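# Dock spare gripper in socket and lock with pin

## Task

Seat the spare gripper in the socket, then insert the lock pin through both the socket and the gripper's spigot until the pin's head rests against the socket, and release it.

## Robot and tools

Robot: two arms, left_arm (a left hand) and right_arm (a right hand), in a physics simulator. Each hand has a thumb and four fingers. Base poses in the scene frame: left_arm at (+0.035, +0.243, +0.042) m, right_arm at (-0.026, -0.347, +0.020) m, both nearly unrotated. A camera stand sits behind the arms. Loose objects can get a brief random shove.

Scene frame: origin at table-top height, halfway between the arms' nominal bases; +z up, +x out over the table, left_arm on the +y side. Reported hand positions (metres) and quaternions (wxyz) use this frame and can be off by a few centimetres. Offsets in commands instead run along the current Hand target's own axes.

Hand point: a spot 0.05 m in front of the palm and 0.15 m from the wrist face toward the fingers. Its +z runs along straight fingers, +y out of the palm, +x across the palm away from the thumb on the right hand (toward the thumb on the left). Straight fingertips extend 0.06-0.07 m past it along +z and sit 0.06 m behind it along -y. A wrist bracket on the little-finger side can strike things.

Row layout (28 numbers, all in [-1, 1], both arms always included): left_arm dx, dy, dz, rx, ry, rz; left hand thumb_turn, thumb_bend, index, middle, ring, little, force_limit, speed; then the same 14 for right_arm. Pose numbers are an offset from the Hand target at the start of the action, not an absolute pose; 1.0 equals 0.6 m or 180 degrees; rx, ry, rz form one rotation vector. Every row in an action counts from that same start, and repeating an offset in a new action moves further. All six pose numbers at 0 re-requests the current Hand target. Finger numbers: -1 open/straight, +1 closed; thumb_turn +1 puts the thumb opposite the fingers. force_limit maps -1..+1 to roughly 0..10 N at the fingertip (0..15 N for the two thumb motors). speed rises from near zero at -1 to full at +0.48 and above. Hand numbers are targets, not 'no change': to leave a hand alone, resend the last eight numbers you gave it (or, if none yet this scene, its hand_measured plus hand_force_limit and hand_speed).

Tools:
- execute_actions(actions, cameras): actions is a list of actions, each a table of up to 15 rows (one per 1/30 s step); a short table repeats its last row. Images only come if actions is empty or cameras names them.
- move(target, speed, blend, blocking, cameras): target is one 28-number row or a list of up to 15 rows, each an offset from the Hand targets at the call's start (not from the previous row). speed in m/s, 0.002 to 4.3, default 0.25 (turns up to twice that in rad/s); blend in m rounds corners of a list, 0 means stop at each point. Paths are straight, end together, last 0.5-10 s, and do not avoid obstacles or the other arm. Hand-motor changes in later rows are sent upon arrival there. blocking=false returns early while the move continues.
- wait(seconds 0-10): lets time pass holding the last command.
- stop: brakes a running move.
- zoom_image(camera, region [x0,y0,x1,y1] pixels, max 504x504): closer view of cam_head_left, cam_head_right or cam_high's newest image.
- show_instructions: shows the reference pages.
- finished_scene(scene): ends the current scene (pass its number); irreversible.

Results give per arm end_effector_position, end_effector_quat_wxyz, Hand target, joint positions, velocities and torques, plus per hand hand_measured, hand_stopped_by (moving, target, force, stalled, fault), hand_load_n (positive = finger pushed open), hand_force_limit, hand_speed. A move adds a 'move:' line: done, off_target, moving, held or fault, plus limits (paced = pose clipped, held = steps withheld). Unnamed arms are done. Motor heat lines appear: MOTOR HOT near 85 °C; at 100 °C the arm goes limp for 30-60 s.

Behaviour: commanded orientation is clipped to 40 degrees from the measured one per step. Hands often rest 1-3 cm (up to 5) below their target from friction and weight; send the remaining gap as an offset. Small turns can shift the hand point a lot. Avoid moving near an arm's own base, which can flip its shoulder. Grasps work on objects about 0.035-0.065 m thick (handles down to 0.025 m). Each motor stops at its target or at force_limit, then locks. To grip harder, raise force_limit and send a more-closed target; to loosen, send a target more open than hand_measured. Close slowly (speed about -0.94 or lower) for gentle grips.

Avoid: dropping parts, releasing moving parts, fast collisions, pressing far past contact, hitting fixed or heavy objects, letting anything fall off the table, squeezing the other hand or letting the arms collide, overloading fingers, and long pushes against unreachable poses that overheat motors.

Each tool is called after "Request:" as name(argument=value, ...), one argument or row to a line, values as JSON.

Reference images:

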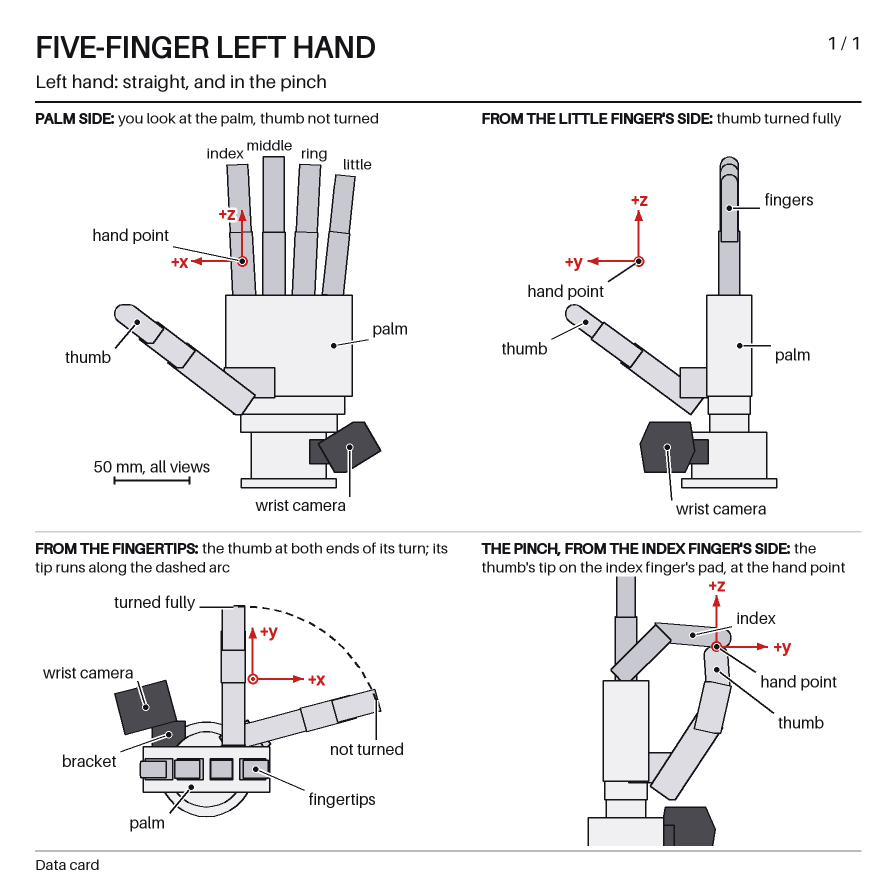

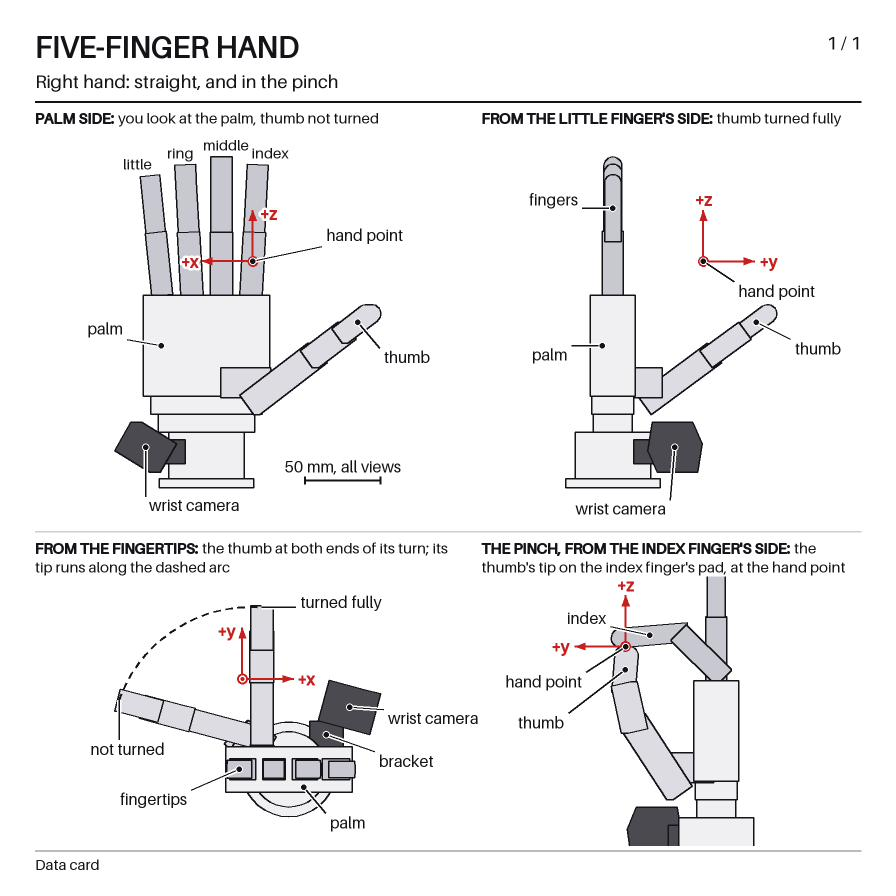

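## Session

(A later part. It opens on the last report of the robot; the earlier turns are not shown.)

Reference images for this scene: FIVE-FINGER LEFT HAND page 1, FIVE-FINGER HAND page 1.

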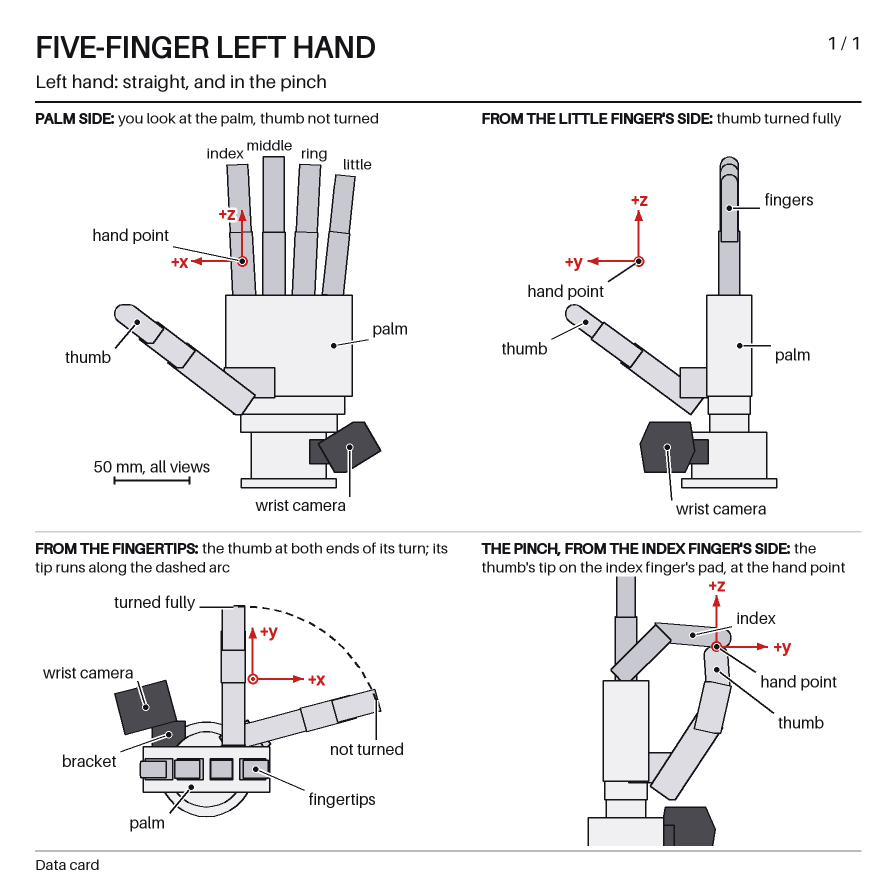

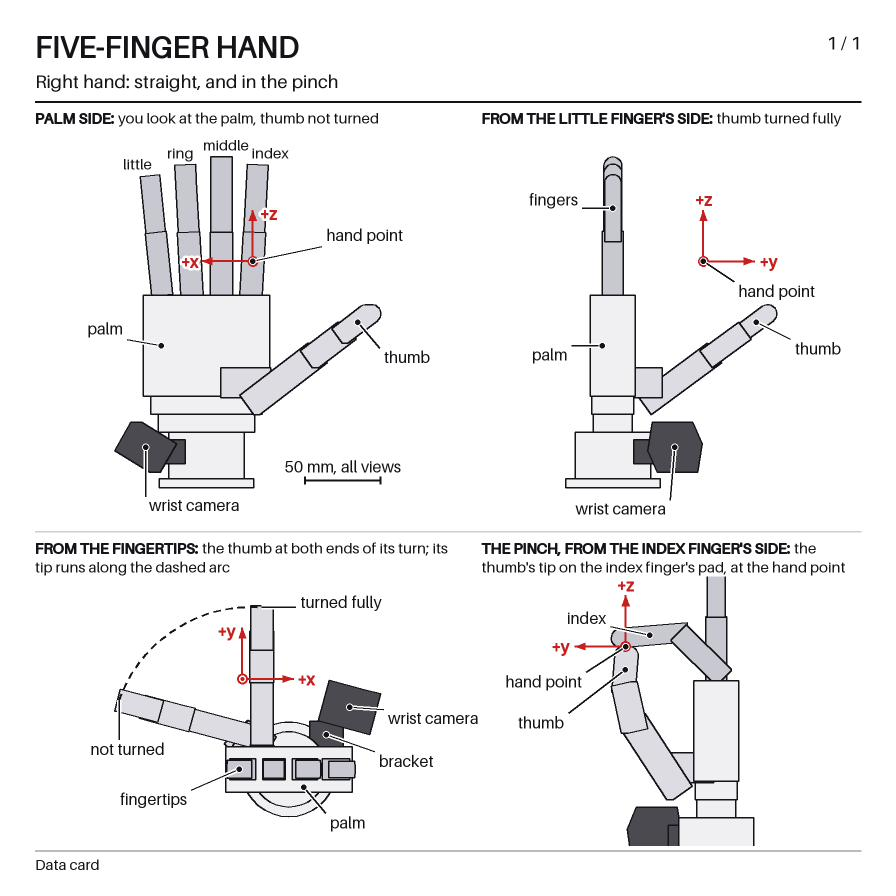

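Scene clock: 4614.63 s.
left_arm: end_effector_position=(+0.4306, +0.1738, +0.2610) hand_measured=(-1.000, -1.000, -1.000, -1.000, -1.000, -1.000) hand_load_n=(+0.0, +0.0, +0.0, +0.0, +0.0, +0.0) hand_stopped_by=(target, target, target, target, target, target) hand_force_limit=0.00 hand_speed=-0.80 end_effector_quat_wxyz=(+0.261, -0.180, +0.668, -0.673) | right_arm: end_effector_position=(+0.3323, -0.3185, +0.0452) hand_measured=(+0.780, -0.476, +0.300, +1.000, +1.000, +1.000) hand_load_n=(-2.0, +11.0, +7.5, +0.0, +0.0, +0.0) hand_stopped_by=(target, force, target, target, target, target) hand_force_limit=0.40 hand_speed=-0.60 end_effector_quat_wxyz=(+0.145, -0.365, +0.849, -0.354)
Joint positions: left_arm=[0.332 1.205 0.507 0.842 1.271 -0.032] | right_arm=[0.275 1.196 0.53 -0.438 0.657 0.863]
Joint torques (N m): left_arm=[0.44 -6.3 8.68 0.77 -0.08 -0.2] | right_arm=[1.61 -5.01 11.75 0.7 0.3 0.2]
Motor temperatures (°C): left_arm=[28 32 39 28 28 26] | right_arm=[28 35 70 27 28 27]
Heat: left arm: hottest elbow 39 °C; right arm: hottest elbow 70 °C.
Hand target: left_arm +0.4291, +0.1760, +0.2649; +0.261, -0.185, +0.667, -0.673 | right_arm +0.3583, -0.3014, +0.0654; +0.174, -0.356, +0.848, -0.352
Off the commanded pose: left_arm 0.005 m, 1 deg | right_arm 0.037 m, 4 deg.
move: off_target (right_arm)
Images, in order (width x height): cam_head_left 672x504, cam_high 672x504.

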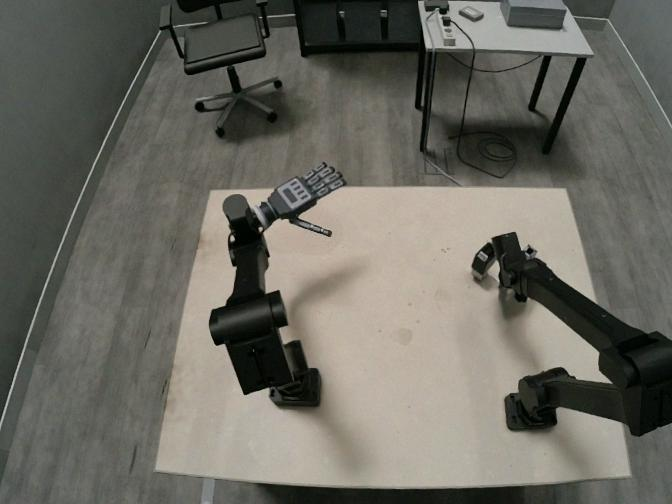

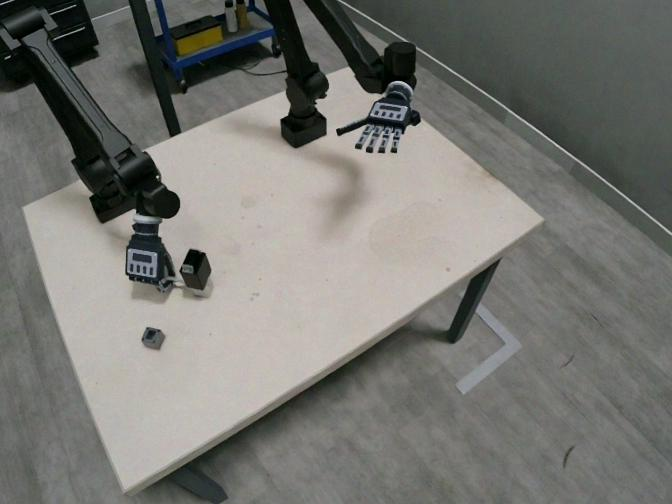

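Request:
zoom_image(
  camera="cam_head_left",
  region=[478, 260, 508, 290],
)

Request:
zoom_image(
  camera="cam_high",
  region=[160, 260, 220, 310],
)

Request:
zoom_image(
  camera="cam_head_right",
  region=[460, 240, 550, 315],
)

Scaled by 16.800 from the camera's 672x504 image, which has a finer 960x720 frame.

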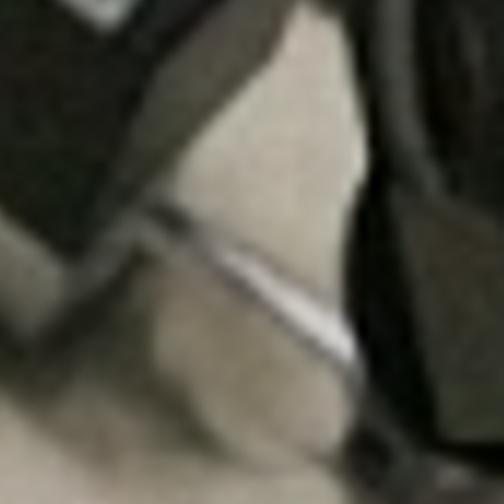

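Scaled by 8.400 from the camera's 672x504 image, which has a finer 960x720 frame.

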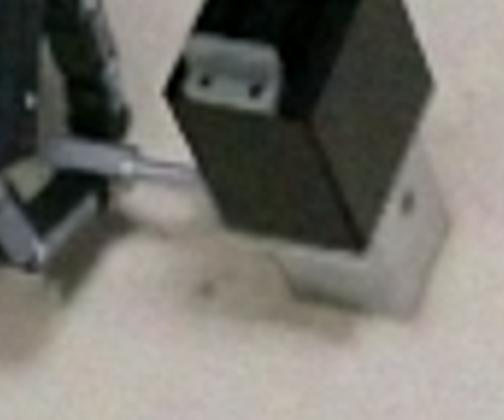

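This scene's latest camera images include none from cam_head_right. They are from: cam_head_left, cam_high. cam_head_right's image comes with the result of a call that names it in "cameras".

Request:
zoom_image(
  camera="cam_high",
  region=[164, 266, 194, 296],
)

Request:
zoom_image(
  camera="cam_high",
  region=[192, 270, 222, 300],
)

Scaled by 16.800 from the camera's 672x504 image, which has a finer 960x720 frame.

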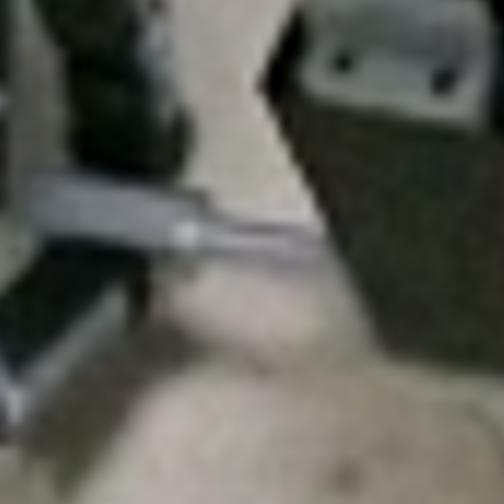

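Scaled by 16.800 from the camera's 672x504 image, which has a finer 960x720 frame.

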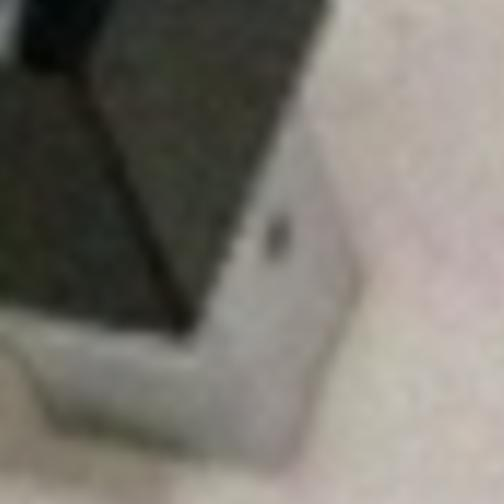

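Request:
move(
  target=[0,0,0,0,0,0,-1,-1,-1,-1,-1,-1,0,-0.8,0.0381,0.0067,0.0050,0,0,0,0.78,0.33,0.3,1,1,1,0.4,-0.6],
  speed=0.04,
)

Scene clock: 4696.00 s.
left_arm: end_effector_position=(+0.4306, +0.1738, +0.2610) hand_measured=(-1.000, -1.000, -1.000, -1.000, -1.000, -1.000) hand_load_n=(+0.0, +0.0, +0.0, +0.0, -0.5, +0.0) hand_stopped_by=(target, target, target, target, target, target) hand_force_limit=0.00 hand_speed=-0.80 end_effector_quat_wxyz=(+0.261, -0.180, +0.668, -0.673) | right_arm: end_effector_position=(+0.3316, -0.3169, +0.0483) hand_measured=(+0.780, -0.476, +0.300, +1.000, +1.000, +1.000) hand_load_n=(-1.5, +11.0, +6.5, +0.0, +0.0, +0.0) hand_stopped_by=(target, force, target, target, target, target) hand_force_limit=0.40 hand_speed=-0.60 end_effector_quat_wxyz=(+0.154, -0.368, +0.847, -0.351)
Joint positions: left_arm=[0.332 1.205 0.507 0.842 1.271 -0.032] | right_arm=[0.273 1.176 0.521 -0.428 0.644 0.849]
Joint torques (N m): left_arm=[0.38 -6.24 8.7 0.77 -0.08 -0.2] | right_arm=[-1.96 -6.53 7.82 1.77 0.12 -0.08]
Motor temperatures (°C): left_arm=[28 32 39 28 28 26] | right_arm=[28 35 74 27 28 27]
Heat: left arm: hottest elbow 39 °C; right arm: hottest elbow 74 °C.
Hand target: left_arm +0.4291, +0.1760, +0.2649; +0.261, -0.185, +0.667, -0.673 | right_arm +0.3424, -0.3175, +0.0594; +0.174, -0.356, +0.848, -0.352
Off the commanded pose: left_arm 0.005 m, 1 deg | right_arm 0.015 m, 3 deg.
move: off_target (right_arm)

Request:
move(
  target=[0,0,0,0,0,0,-1,-1,-1,-1,-1,-1,0,-0.8,0.0216,0.0086,0.0041,0,0,0,0.78,0.33,0.3,1,1,1,0.4,-0.6],
  speed=0.04,
  cameras=["cam_head_left","cam_high"],
)

Request:
zoom_image(
  camera="cam_head_left",
  region=[478, 260, 508, 290],
)

Request:
zoom_image(
  camera="cam_high",
  region=[164, 266, 194, 296],
)

Scene clock: 4702.87 s.
left_arm: end_effector_position=(+0.4306, +0.1738, +0.2610) hand_measured=(-1.000, -1.000, -1.000, -1.000, -1.000, -1.000) hand_load_n=(+0.0, +0.0, +0.0, +0.0, +0.0, +0.0) hand_stopped_by=(target, target, target, target, target, target) hand_force_limit=0.00 hand_speed=-0.80 end_effector_quat_wxyz=(+0.261, -0.180, +0.668, -0.673) | right_arm: end_effector_position=(+0.3252, -0.3212, +0.0447) hand_measured=(+0.780, -0.476, +0.300, +1.000, +1.000, +1.000) hand_load_n=(-1.5, +11.0, +7.0, +0.0, +0.0, +0.0) hand_stopped_by=(target, force, target, target, target, target) hand_force_limit=0.40 hand_speed=-0.60 end_effector_quat_wxyz=(+0.161, -0.365, +0.848, -0.348)
Joint positions: left_arm=[0.332 1.205 0.507 0.842 1.271 -0.032] | right_arm=[0.258 1.151 0.486 -0.395 0.629 0.838]
Joint torques (N m): left_arm=[0.38 -6.3 8.7 0.77 -0.08 -0.21] | right_arm=[-2.37 -5.83 7.49 1.65 0.32 -0.17]
Motor temperatures (°C): left_arm=[28 32 39 28 28 26] | right_arm=[28 35 72 27 27 27]
Heat: left arm: hottest elbow 39 °C; right arm: hottest elbow 72 °C.
Hand target: left_arm +0.4291, +0.1760, +0.2649; +0.261, -0.185, +0.667, -0.673 | right_arm +0.3324, -0.3254, +0.0534; +0.175, -0.356, +0.848, -0.352
Off the commanded pose: left_arm 0.005 m, 1 deg | right_arm 0.012 m, 2 deg.
move: off_target (right_arm)
Images, in order (width x height): cam_head_left 672x504, cam_high 672x504.

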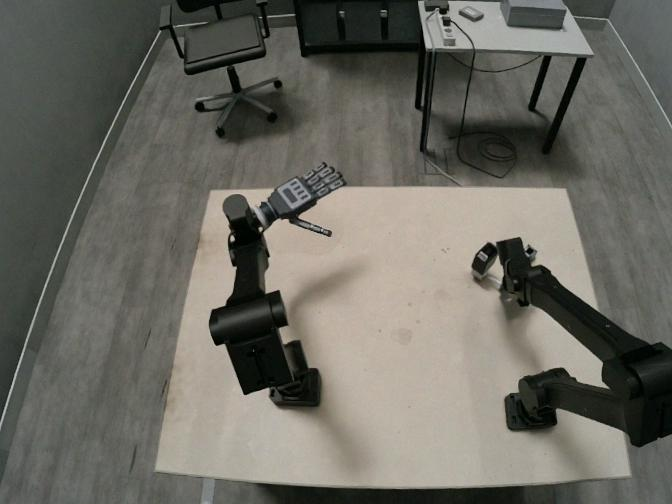

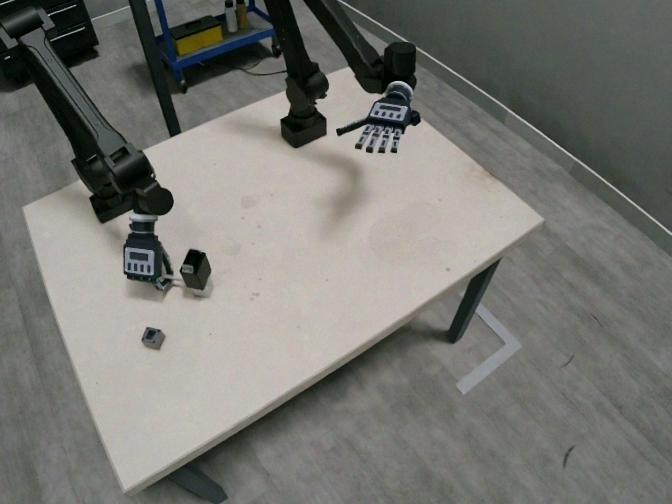

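Scaled by 16.800 from the camera's 672x504 image, which has a finer 960x720 frame.

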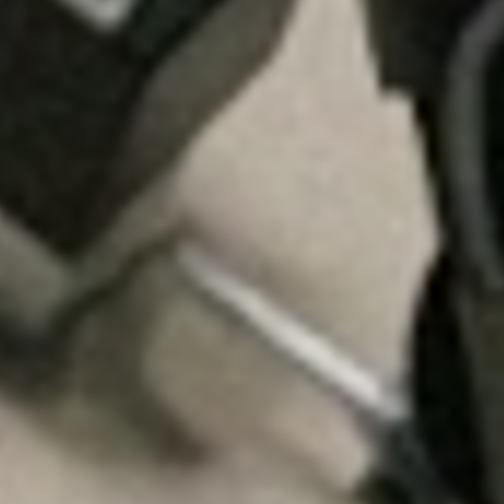

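Scaled by 16.800 from the camera's 672x504 image, which has a finer 960x720 frame.

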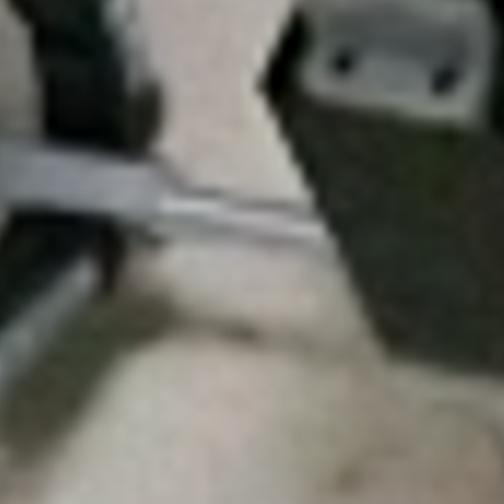

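Request:
move(
  target=[0,0,0,0,0,0,-1,-1,-1,-1,-1,-1,0,-0.8,-0.0301,-0.0068,-0.0103,0.0007,-0.0144,0.0214,0.78,0.33,0.3,1,1,1,0.4,-0.6],
  speed=0.03,
  cameras=["cam_head_left","cam_high"],
)

Request:
zoom_image(
  camera="cam_head_left",
  region=[478, 260, 508, 290],
)

Request:
zoom_image(
  camera="cam_high",
  region=[164, 266, 194, 296],
)

Scene clock: 4739.03 s.
left_arm: end_effector_position=(+0.4306, +0.1738, +0.2610) hand_measured=(-1.000, -1.000, -1.000, -1.000, -1.000, -1.000) hand_load_n=(+0.0, +0.0, +0.0, -0.5, +0.0, +0.0) hand_stopped_by=(target, target, target, target, target, target) hand_force_limit=0.00 hand_speed=-0.80 end_effector_quat_wxyz=(+0.261, -0.180, +0.668, -0.673) | right_arm: end_effector_position=(+0.3320, -0.3150, +0.0488) hand_measured=(+0.780, -0.476, +0.300, +1.000, +1.000, +1.000) hand_load_n=(-0.5, +10.5, +6.5, +0.0, +0.0, +0.0) hand_stopped_by=(target, force, target, target, target, target) hand_force_limit=0.40 hand_speed=-0.60 end_effector_quat_wxyz=(+0.182, -0.350, +0.855, -0.338)
Joint positions: left_arm=[0.332 1.205 0.507 0.842 1.271 -0.032] | right_arm=[0.258 1.146 0.486 -0.375 0.609 0.871]
Joint torques (N m): left_arm=[0.44 -6.24 8.69 0.76 -0.08 -0.2] | right_arm=[-0.79 -6.12 8.1 1.69 0.31 0.09]
Motor temperatures (°C): left_arm=[28 32 39 28 28 26] | right_arm=[28 36 64 27 27 27]
Heat: left arm: hottest elbow 39 °C; right arm: hottest elbow 64 °C.
Hand target: left_arm +0.4291, +0.1760, +0.2649; +0.261, -0.185, +0.667, -0.673 | right_arm +0.3433, -0.3114, +0.0613; +0.206, -0.335, +0.855, -0.339
Off the commanded pose: left_arm 0.005 m, 1 deg | right_arm 0.017 m, 3 deg.
move: off_target (right_arm)
Images, in order (width x height): cam_head_left 672x504, cam_high 672x504.

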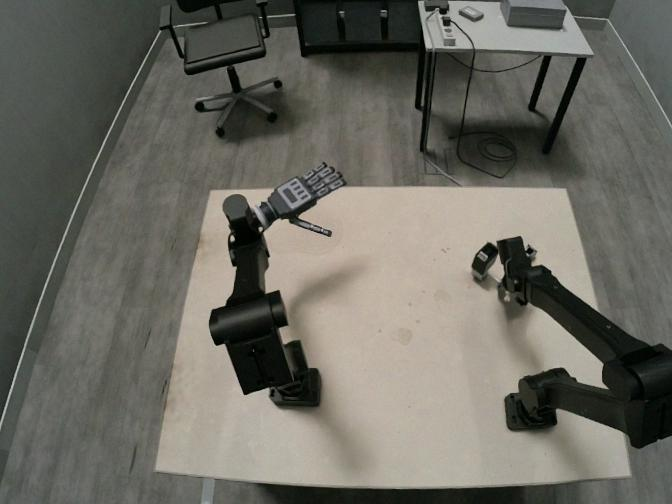

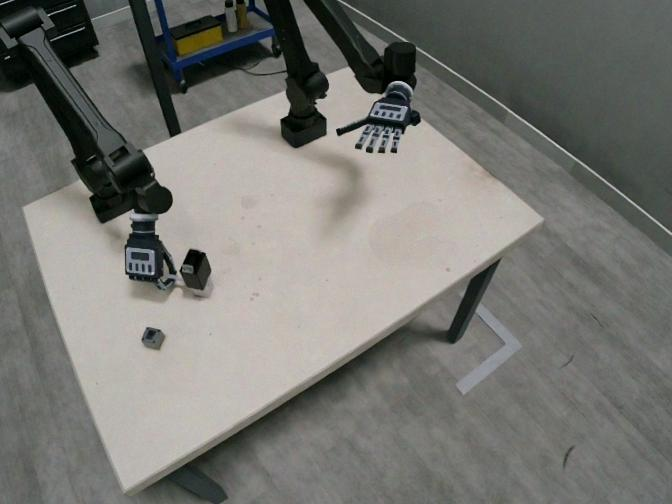

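Scaled by 16.800 from the camera's 672x504 image, which has a finer 960x720 frame.

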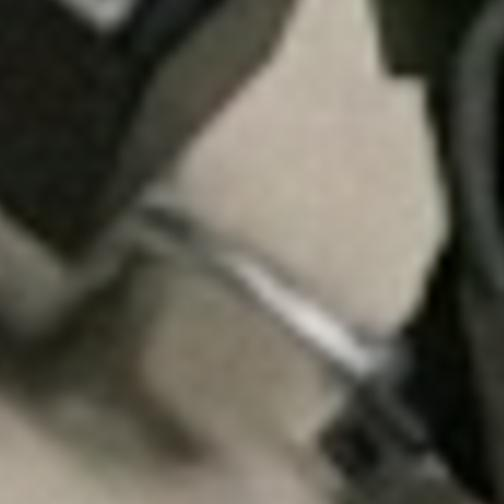

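Scaled by 16.800 from the camera's 672x504 image, which has a finer 960x720 frame.

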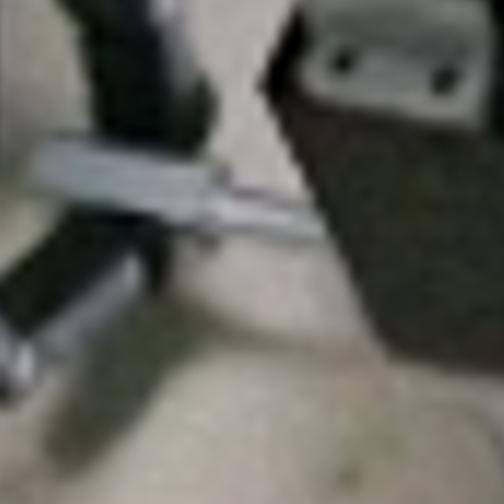

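Request:
move(
  target=[0,0,0,0,0,0,-1,-1,-1,-1,-1,-1,0,-0.8,0.0012,0.0185,0.0096,0,0,0,0.78,0.33,0.3,1,1,1,0.4,-0.6],
  speed=0.03,
)

Scene clock: 4759.83 s.
left_arm: end_effector_position=(+0.4306, +0.1738, +0.2610) hand_measured=(-1.000, -1.000, -1.000, -1.000, -1.000, -1.000) hand_load_n=(+0.0, +0.0, +0.0, +0.0, -0.5, +0.0) hand_stopped_by=(target, target, target, target, target, target) hand_force_limit=0.00 hand_speed=-0.80 end_effector_quat_wxyz=(+0.261, -0.180, +0.668, -0.673) | right_arm: end_effector_position=(+0.3337, -0.3145, +0.0470) hand_measured=(+0.780, -0.476, +0.300, +1.000, +1.000, +1.000) hand_load_n=(-2.0, +10.0, +6.0, +0.0, +0.0, +0.0) hand_stopped_by=(target, force, target, target, target, target) hand_force_limit=0.40 hand_speed=-0.60 end_effector_quat_wxyz=(+0.192, -0.342, +0.855, -0.339)
Joint positions: left_arm=[0.332 1.205 0.507 0.842 1.271 -0.032] | right_arm=[0.258 1.146 0.471 -0.339 0.609 0.879]
Joint torques (N m): left_arm=[0.44 -6.3 8.7 0.77 -0.08 -0.2] | right_arm=[0.73 -4.13 7.65 1.88 0.6 0.19]
Motor temperatures (°C): left_arm=[28 32 39 28 28 26] | right_arm=[28 36 63 27 27 27]
Heat: left arm: hottest elbow 39 °C; right arm: hottest elbow 63 °C.
Hand target: left_arm +0.4291, +0.1760, +0.2649; +0.261, -0.185, +0.667, -0.673 | right_arm +0.3413, -0.3084, +0.0493; +0.206, -0.335, +0.855, -0.339
Off the commanded pose: left_arm 0.005 m, 1 deg | right_arm 0.010 m, 2 deg.
move: done

Request:
move(
  target=[0,0,0,0,0,0,-1,-1,-1,-1,-1,-1,0,-0.8,-0.007,0.0087,0.0068,0,0,0,0.78,0.33,0.3,1,1,1,0.4,-0.6],
  speed=0.03,
  cameras=["cam_head_left","cam_high"],
)

Request:
zoom_image(
  camera="cam_head_left",
  region=[478, 260, 508, 290],
)

Request:
zoom_image(
  camera="cam_high",
  region=[164, 266, 194, 296],
)

Scene clock: 4766.00 s.
left_arm: end_effector_position=(+0.4306, +0.1738, +0.2610) hand_measured=(-1.000, -1.000, -1.000, -1.000, -1.000, -1.000) hand_load_n=(+0.0, +0.0, +0.0, +0.0, -0.5, +0.0) hand_stopped_by=(target, target, target, target, target, target) hand_force_limit=0.00 hand_speed=-0.80 end_effector_quat_wxyz=(+0.261, -0.180, +0.668, -0.673) | right_arm: end_effector_position=(+0.3360, -0.3119, +0.0407) hand_measured=(+0.780, -0.476, +0.300, +1.000, +1.000, +1.000) hand_load_n=(-3.5, +9.5, +5.5, +0.0, +0.0, +0.0) hand_stopped_by=(target, force, target, target, target, target) hand_force_limit=0.40 hand_speed=-0.60 end_effector_quat_wxyz=(+0.192, -0.341, +0.856, -0.339)
Joint positions: left_arm=[0.332 1.205 0.507 0.842 1.271 -0.032] | right_arm=[0.265 1.174 0.471 -0.318 0.614 0.89]
Joint torques (N m): left_arm=[0.44 -6.24 8.69 0.76 -0.08 -0.21] | right_arm=[0.91 -4.54 7.66 2 0.69 0.17]
Motor temperatures (°C): left_arm=[28 32 39 28 28 26] | right_arm=[28 35 63 27 28 27]
Heat: left arm: hottest elbow 39 °C; right arm: hottest elbow 63 °C.
Hand target: left_arm +0.4291, +0.1760, +0.2649; +0.261, -0.185, +0.667, -0.673 | right_arm +0.3444, -0.3044, +0.0433; +0.206, -0.335, +0.855, -0.339
Off the commanded pose: left_arm 0.005 m, 1 deg | right_arm 0.012 m, 2 deg.
move: off_target (right_arm)
Images, in order (width x height): cam_head_left 672x504, cam_high 672x504.

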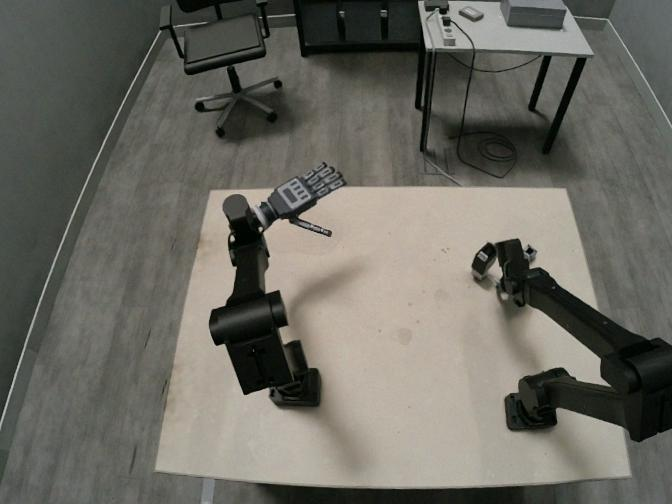

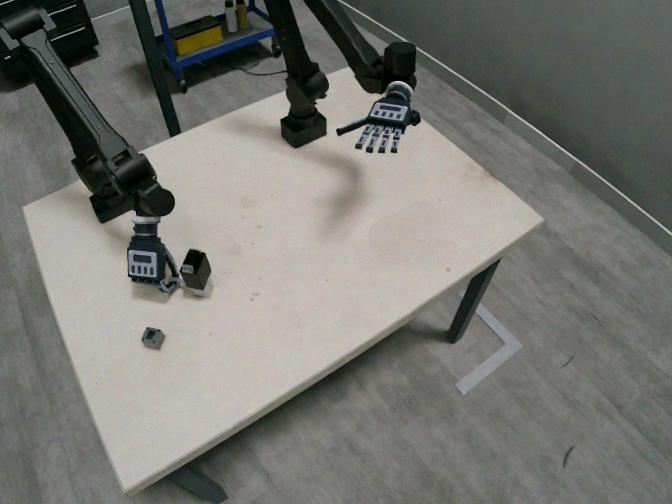

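Scaled by 16.800 from the camera's 672x504 image, which has a finer 960x720 frame.

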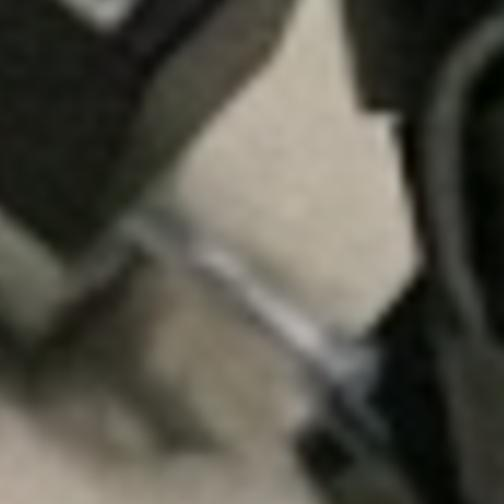

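Scaled by 16.800 from the camera's 672x504 image, which has a finer 960x720 frame.

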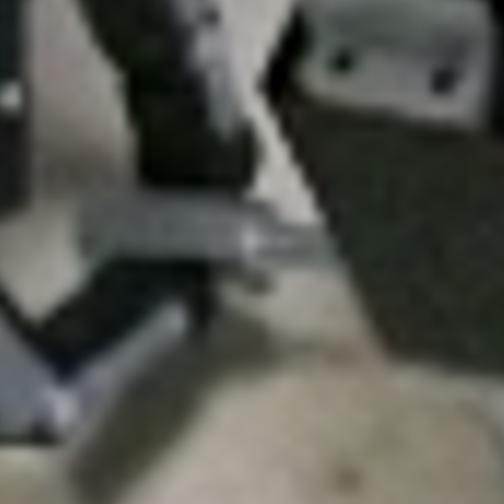

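Request:
move(
  target=[0,0,0,0,0,0,-1,-1,-1,-1,-1,-1,0,-0.8,-0.0096,0.0067,-0.0004,0,0,0,0.78,0.33,0.3,1,1,1,0.4,-0.6],
  speed=0.03,
)

Scene clock: 4779.23 s.
left_arm: end_effector_position=(+0.4306, +0.1738, +0.2610) hand_measured=(-1.000, -1.000, -1.000, -1.000, -1.000, -1.000) hand_load_n=(-0.5, +0.0, +0.0, +0.0, +0.0, +0.0) hand_stopped_by=(target, target, target, target, target, target) hand_force_limit=0.00 hand_speed=-0.80 end_effector_quat_wxyz=(+0.261, -0.180, +0.668, -0.673) | right_arm: end_effector_position=(+0.3354, -0.3109, +0.0368) hand_measured=(+0.780, -0.476, +0.300, +1.000, +1.000, +1.000) hand_load_n=(-2.0, +9.0, +5.0, +0.0, +0.0, +0.0) hand_stopped_by=(target, force, target, target, target, target) hand_force_limit=0.40 hand_speed=-0.60 end_effector_quat_wxyz=(+0.187, -0.337, +0.857, -0.343)
Joint positions: left_arm=[0.332 1.205 0.507 0.842 1.271 -0.032] | right_arm=[0.278 1.19 0.471 -0.318 0.632 0.911]
Joint torques (N m): left_arm=[0.38 -6.24 8.7 0.76 -0.08 -0.2] | right_arm=[1.61 -4.37 8.21 1.74 0.35 0.18]
Motor temperatures (°C): left_arm=[28 32 39 28 28 26] | right_arm=[28 35 63 27 28 27]
Heat: left arm: hottest elbow 39 °C; right arm: hottest elbow 63 °C.
Hand target: left_arm +0.4291, +0.1760, +0.2649; +0.261, -0.185, +0.667, -0.673 | right_arm +0.3464, -0.2980, +0.0413; +0.206, -0.335, +0.855, -0.339
Off the commanded pose: left_arm 0.005 m, 1 deg | right_arm 0.018 m, 2 deg.
move: off_target (right_arm)

Request:
move(
  target=[0,0,0,0,0,0,-1,-1,-1,-1,-1,-1,0,-0.8,-0.0064,-0.0092,-0.0087,0,0,0,0.78,0.33,0.3,1,1,1,0.4,-0.6],
  speed=0.03,
)

Scene clock: 4787.53 s.
left_arm: end_effector_position=(+0.4306, +0.1738, +0.2610) hand_measured=(-1.000, -1.000, -1.000, -1.000, -1.000, -1.000) hand_load_n=(+0.0, +0.0, +0.0, -0.5, +0.0, +0.0) hand_stopped_by=(target, target, target, target, target, target) hand_force_limit=0.00 hand_speed=-0.80 end_effector_quat_wxyz=(+0.261, -0.180, +0.668, -0.673) | right_arm: end_effector_position=(+0.3346, -0.3104, +0.0365) hand_measured=(+0.780, -0.476, +0.300, +1.000, +1.000, +1.000) hand_load_n=(-1.0, +9.0, +5.0, +0.0, +0.0, +0.0) hand_stopped_by=(target, force, target, target, target, target) hand_force_limit=0.40 hand_speed=-0.60 end_effector_quat_wxyz=(+0.187, -0.336, +0.857, -0.343)
Joint positions: left_arm=[0.332 1.205 0.507 0.842 1.271 -0.032] | right_arm=[0.282 1.19 0.471 -0.324 0.635 0.919]
Joint torques (N m): left_arm=[0.32 -6.3 8.69 0.77 -0.08 -0.21] | right_arm=[1.85 -5.01 9.66 0.66 0.32 0.13]
Motor temperatures (°C): left_arm=[28 32 39 28 28 26] | right_arm=[28 35 63 27 28 27]
Heat: left arm: hottest elbow 39 °C; right arm: hottest elbow 63 °C.
Hand target: left_arm +0.4291, +0.1760, +0.2649; +0.261, -0.185, +0.667, -0.673 | right_arm +0.3484, -0.2960, +0.0493; +0.206, -0.335, +0.855, -0.339
Off the commanded pose: left_arm 0.005 m, 1 deg | right_arm 0.024 m, 2 deg.
move: off_target (right_arm)

Request:
move(
  target=[0,0,0,0,0,0,-1,-1,-1,-1,-1,-1,0,-0.8,-0.0032,-0.0086,-0.0077,0,0,0,0.78,0.33,0.3,1,1,1,0.4,-0.6],
  speed=0.03,
  cameras=["cam_head_left","cam_high"],
)

Request:
zoom_image(
  camera="cam_head_left",
  region=[478, 260, 508, 290],
)

Request:
zoom_image(
  camera="cam_high",
  region=[164, 266, 194, 296],
)

Scene clock: 4793.30 s.
left_arm: end_effector_position=(+0.4306, +0.1738, +0.2610) hand_measured=(-1.000, -1.000, -1.000, -1.000, -1.000, -1.000) hand_load_n=(+0.0, +0.0, +0.0, +0.0, +0.0, +0.0) hand_stopped_by=(target, target, target, target, target, target) hand_force_limit=0.00 hand_speed=-0.80 end_effector_quat_wxyz=(+0.261, -0.180, +0.668, -0.673) | right_arm: end_effector_position=(+0.3327, -0.3095, +0.0365) hand_measured=(+0.780, -0.476, +0.300, +1.000, +1.000, +1.000) hand_load_n=(+1.5, +9.5, +5.5, +0.0, +0.0, +0.0) hand_stopped_by=(target, force, target, target, target, target) hand_force_limit=0.40 hand_speed=-0.60 end_effector_quat_wxyz=(+0.182, -0.335, +0.859, -0.341)
Joint positions: left_arm=[0.332 1.205 0.507 0.842 1.271 -0.032] | right_arm=[0.285 1.19 0.476 -0.345 0.635 0.931]
Joint torques (N m): left_arm=[0.38 -6.3 8.69 0.77 -0.08 -0.2] | right_arm=[1.49 -6.12 10.29 0.53 0.34 0.04]
Motor temperatures (°C): left_arm=[28 32 39 28 28 26] | right_arm=[28 35 64 27 28 27]
Heat: left arm: hottest elbow 39 °C; right arm: hottest elbow 64 °C.
Hand target: left_arm +0.4291, +0.1760, +0.2649; +0.261, -0.185, +0.667, -0.673 | right_arm +0.3494, -0.2954, +0.0565; +0.206, -0.335, +0.855, -0.339
Off the commanded pose: left_arm 0.005 m, 1 deg | right_arm 0.030 m, 3 deg.
move: off_target (right_arm)
Images, in order (width x height): cam_head_left 672x504, cam_high 672x504.

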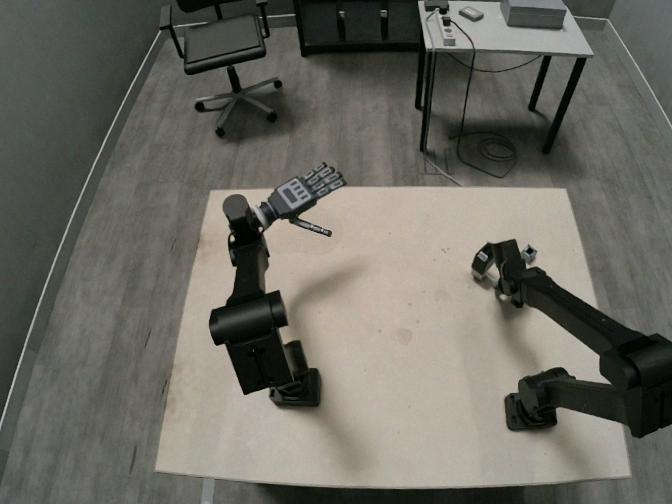

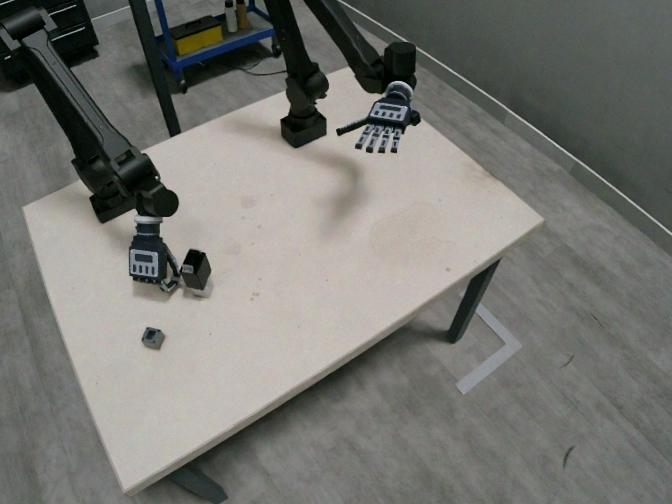

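Scaled by 16.800 from the camera's 672x504 image, which has a finer 960x720 frame.

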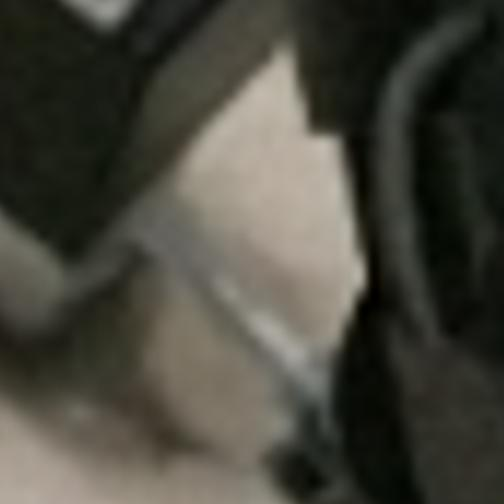

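Scaled by 16.800 from the camera's 672x504 image, which has a finer 960x720 frame.

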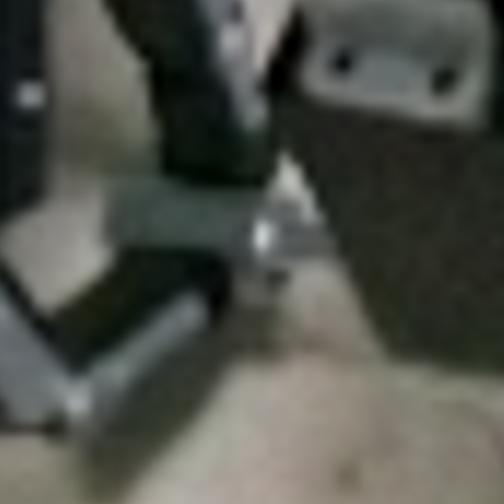

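Request:
move(
  target=[0,0,0,0,0,0,-1,-1,-1,-1,-1,-1,0,-0.8,0.0064,-0.0135,0.0032,0,0,0,0.78,0.33,0.3,1,1,1,0.4,-0.6],
  speed=0.03,
)

Scene clock: 4804.77 s.
left_arm: end_effector_position=(+0.4306, +0.1738, +0.2610) hand_measured=(-1.000, -1.000, -1.000, -1.000, -1.000, -1.000) hand_load_n=(+0.0, +0.0, +0.0, +0.0, +0.0, +0.0) hand_stopped_by=(target, target, target, target, target, target) hand_force_limit=0.00 hand_speed=-0.80 end_effector_quat_wxyz=(+0.261, -0.180, +0.668, -0.673) | right_arm: end_effector_position=(+0.3325, -0.3088, +0.0388) hand_measured=(+0.780, -0.476, +0.300, +1.000, +1.000, +1.000) hand_load_n=(+3.0, +9.5, +6.5, +0.0, +0.0, +0.0) hand_stopped_by=(target, force, target, target, target, target) hand_force_limit=0.40 hand_speed=-0.60 end_effector_quat_wxyz=(+0.184, -0.339, +0.857, -0.340)
Joint positions: left_arm=[0.332 1.205 0.507 0.842 1.271 -0.032] | right_arm=[0.285 1.181 0.476 -0.347 0.631 0.92]
Joint torques (N m): left_arm=[0.44 -6.3 8.69 0.77 -0.08 -0.21] | right_arm=[-1.26 -6.18 10.51 0.66 -0.08 -0.18]
Motor temperatures (°C): left_arm=[28 32 39 28 28 26] | right_arm=[28 35 65 27 28 27]
Heat: left arm: hottest elbow 39 °C; right arm: hottest elbow 65 °C.
Hand target: left_arm +0.4291, +0.1760, +0.2649; +0.261, -0.185, +0.667, -0.673 | right_arm +0.3513, -0.3035, +0.0605; +0.206, -0.335, +0.855, -0.339
Off the commanded pose: left_arm 0.005 m, 1 deg | right_arm 0.029 m, 3 deg.
move: off_target (right_arm)

Request:
move(
  target=[0,0,0,0,0,0,-1,-1,-1,-1,-1,-1,0,-0.8,0.0011,-0.0075,0.0042,0,0,0,0.78,0.33,0.3,1,1,1,0.4,-0.6],
  speed=0.03,
)

Scene clock: 4810.07 s.
left_arm: end_effector_position=(+0.4306, +0.1738, +0.2610) hand_measured=(-1.000, -1.000, -1.000, -1.000, -1.000, -1.000) hand_load_n=(+0.0, +0.0, +0.0, +0.0, +0.0, +0.0) hand_stopped_by=(target, target, target, target, target, target) hand_force_limit=0.00 hand_speed=-0.80 end_effector_quat_wxyz=(+0.261, -0.180, +0.668, -0.673) | right_arm: end_effector_position=(+0.3329, -0.3097, +0.0392) hand_measured=(+0.780, -0.476, +0.300, +1.000, +1.000, +1.000) hand_load_n=(+2.5, +9.5, +6.0, +0.0, +0.0, +0.0) hand_stopped_by=(target, force, target, target, target, target) hand_force_limit=0.40 hand_speed=-0.60 end_effector_quat_wxyz=(+0.183, -0.342, +0.858, -0.337)
Joint positions: left_arm=[0.332 1.205 0.507 0.842 1.271 -0.032] | right_arm=[0.276 1.179 0.478 -0.347 0.619 0.907]
Joint torques (N m): left_arm=[0.38 -6.3 8.7 0.76 -0.08 -0.21] | right_arm=[-2.14 -6.24 10.71 0.94 0.06 -0.19]
Motor temperatures (°C): left_arm=[28 32 39 28 28 26] | right_arm=[28 35 65 27 28 27]
Heat: left arm: hottest elbow 39 °C; right arm: hottest elbow 65 °C.
Hand target: left_arm +0.4291, +0.1760, +0.2649; +0.261, -0.185, +0.667, -0.673 | right_arm +0.3543, -0.3076, +0.0619; +0.206, -0.335, +0.855, -0.339
Off the commanded pose: left_arm 0.005 m, 1 deg | right_arm 0.031 m, 3 deg.
move: off_target (right_arm)

Request:
move(
  target=[0,0,0,0,0,0,-1,-1,-1,-1,-1,-1,0,-0.8,-0.0047,-0.0073,0.0061,0,0,0,0.78,0.33,0.3,1,1,1,0.4,-0.6],
  speed=0.03,
)

Scene clock: 4816.93 s.
left_arm: end_effector_position=(+0.4306, +0.1738, +0.2610) hand_measured=(-1.000, -1.000, -1.000, -1.000, -1.000, -1.000) hand_load_n=(+0.0, +0.0, +0.0, +0.0, +0.0, +0.0) hand_stopped_by=(target, target, target, target, target, target) hand_force_limit=0.00 hand_speed=-0.80 end_effector_quat_wxyz=(+0.261, -0.180, +0.668, -0.673) | right_arm: end_effector_position=(+0.3352, -0.3111, +0.0411) hand_measured=(+0.780, -0.476, +0.300, +1.000, +1.000, +1.000) hand_load_n=(-1.0, +8.5, +5.5, +0.0, +0.0, +0.0) hand_stopped_by=(target, force, target, target, target, target) hand_force_limit=0.40 hand_speed=-0.60 end_effector_quat_wxyz=(+0.183, -0.347, +0.856, -0.336)
Joint positions: left_arm=[0.332 1.205 0.507 0.842 1.271 -0.032] | right_arm=[0.266 1.179 0.485 -0.347 0.61 0.888]
Joint torques (N m): left_arm=[0.38 -6.24 8.7 0.76 -0.09 -0.21] | right_arm=[-2.2 -5.48 11.14 1.14 0.17 -0.15]
Motor temperatures (°C): left_arm=[28 32 39 28 28 26] | right_arm=[28 35 67 27 27 27]
Heat: left arm: hottest elbow 39 °C; right arm: hottest elbow 67 °C.
Hand target: left_arm +0.4291, +0.1760, +0.2649; +0.261, -0.185, +0.667, -0.673 | right_arm +0.3602, -0.3095, +0.0628; +0.206, -0.335, +0.855, -0.339
Off the commanded pose: left_arm 0.005 m, 1 deg | right_arm 0.033 m, 3 deg.
move: off_target (right_arm)

Request:
move(
  target=[0,0,0,0,0,0,-1,-1,-1,-1,-1,-1,0,-0.8,-0.0165,0.0062,-0.0035,0,0,0,0.78,0.33,0.3,1,1,1,0.4,-0.6],
  speed=0.03,
  cameras=["cam_head_left","cam_high"],
)

Request:
zoom_image(
  camera="cam_head_left",
  region=[478, 260, 508, 290],
)

Request:
zoom_image(
  camera="cam_high",
  region=[164, 266, 194, 296],
)

Scene clock: 4823.57 s.
left_arm: end_effector_position=(+0.4306, +0.1738, +0.2610) hand_measured=(-1.000, -1.000, -1.000, -1.000, -1.000, -1.000) hand_load_n=(+0.0, +0.0, -0.5, +0.0, +0.0, +0.0) hand_stopped_by=(target, target, target, target, target, target) hand_force_limit=0.00 hand_speed=-0.80 end_effector_quat_wxyz=(+0.261, -0.180, +0.668, -0.673) | right_arm: end_effector_position=(+0.3378, -0.3111, +0.0427) hand_measured=(+0.780, -0.476, +0.300, +1.000, +1.000, +1.000) hand_load_n=(-4.0, +8.0, +4.5, +0.0, +0.0, +0.0) hand_stopped_by=(target, force, target, target, target, target) hand_force_limit=0.40 hand_speed=-0.60 end_effector_quat_wxyz=(+0.181, -0.347, +0.856, -0.337)
Joint positions: left_arm=[0.332 1.205 0.507 0.842 1.271 -0.032] | right_arm=[0.266 1.185 0.497 -0.357 0.613 0.888]
Joint torques (N m): left_arm=[0.38 -6.24 8.7 0.77 -0.08 -0.21] | right_arm=[0.91 -4.6 11.77 0.84 0.68 0.19]
Motor temperatures (°C): left_arm=[28 32 39 28 28 26] | right_arm=[28 35 67 27 27 27]
Heat: left arm: hottest elbow 39 °C; right arm: hottest elbow 67 °C.
Hand target: left_arm +0.4291, +0.1760, +0.2649; +0.261, -0.185, +0.667, -0.673 | right_arm +0.3643, -0.2995, +0.0629; +0.206, -0.335, +0.855, -0.339
Off the commanded pose: left_arm 0.005 m, 1 deg | right_arm 0.035 m, 3 deg.
move: off_target (right_arm)
Images, in order (width x height): cam_head_left 672x504, cam_high 672x504.

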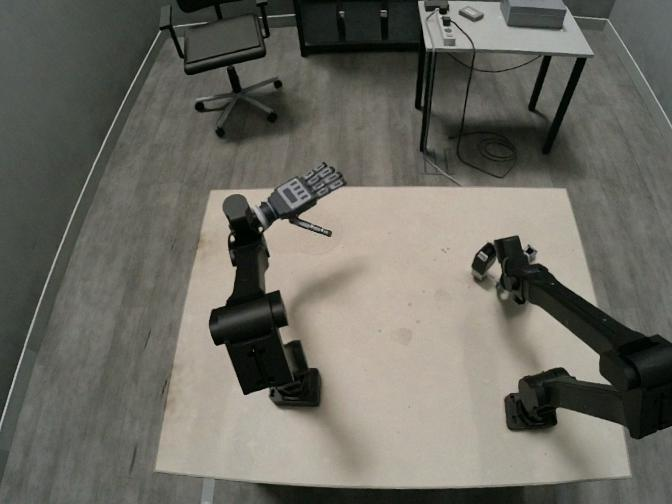

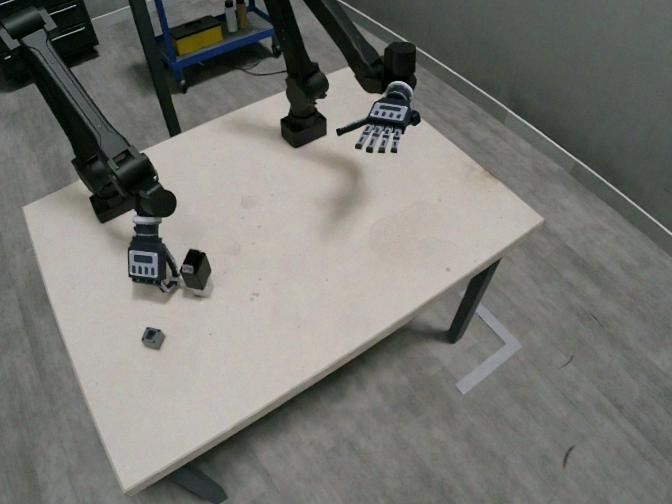

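Scaled by 16.800 from the camera's 672x504 image, which has a finer 960x720 frame.

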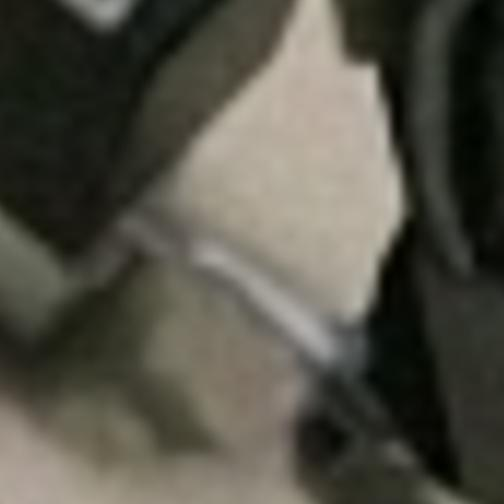

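Scaled by 16.800 from the camera's 672x504 image, which has a finer 960x720 frame.

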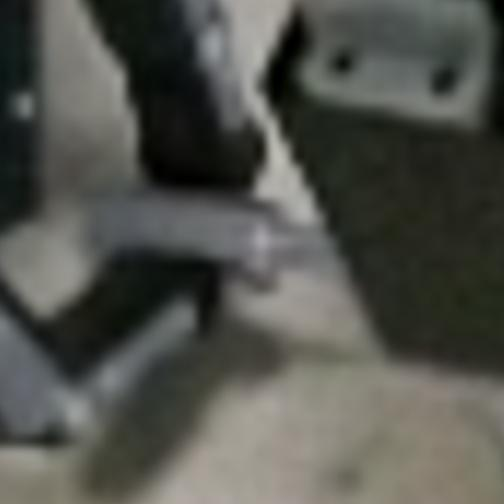

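Request:
move(
  target=[0,0,0,0,0,0,-1,-1,-1,-1,-1,-1,0,-0.8,-0.0084,0.0079,-0.0012,0,0,0,0.78,0.33,0.3,1,1,1,0.4,-0.6],
  speed=0.03,
)

Scene clock: 4829.97 s.
left_arm: end_effector_position=(+0.4306, +0.1738, +0.2610) hand_measured=(-1.000, -1.000, -1.000, -1.000, -1.000, -1.000) hand_load_n=(+0.0, +0.0, +0.0, +0.0, +0.0, +0.0) hand_stopped_by=(target, target, target, target, target, target) hand_force_limit=0.00 hand_speed=-0.80 end_effector_quat_wxyz=(+0.261, -0.180, +0.668, -0.673) | right_arm: end_effector_position=(+0.3378, -0.3105, +0.0415) hand_measured=(+0.780, -0.476, +0.300, +1.000, +1.000, +1.000) hand_load_n=(-4.5, +8.0, +5.0, +0.0, +0.0, +0.0) hand_stopped_by=(target, force, target, target, target, target) hand_force_limit=0.40 hand_speed=-0.60 end_effector_quat_wxyz=(+0.176, -0.347, +0.855, -0.342)
Joint positions: left_arm=[0.332 1.205 0.507 0.842 1.271 -0.032] | right_arm=[0.276 1.195 0.501 -0.363 0.63 0.897]
Joint torques (N m): left_arm=[0.38 -6.3 8.7 0.77 -0.08 -0.2] | right_arm=[1.9 -4.42 11.77 1.1 0.37 0.31]
Motor temperatures (°C): left_arm=[28 32 39 28 28 26] | right_arm=[28 35 68 27 28 27]
Heat: left arm: hottest elbow 39 °C; right arm: hottest elbow 68 °C.
Hand target: left_arm +0.4291, +0.1760, +0.2649; +0.261, -0.185, +0.667, -0.673 | right_arm +0.3654, -0.2930, +0.0607; +0.206, -0.335, +0.855, -0.339
Off the commanded pose: left_arm 0.005 m, 1 deg | right_arm 0.038 m, 4 deg.
move: off_target (right_arm)


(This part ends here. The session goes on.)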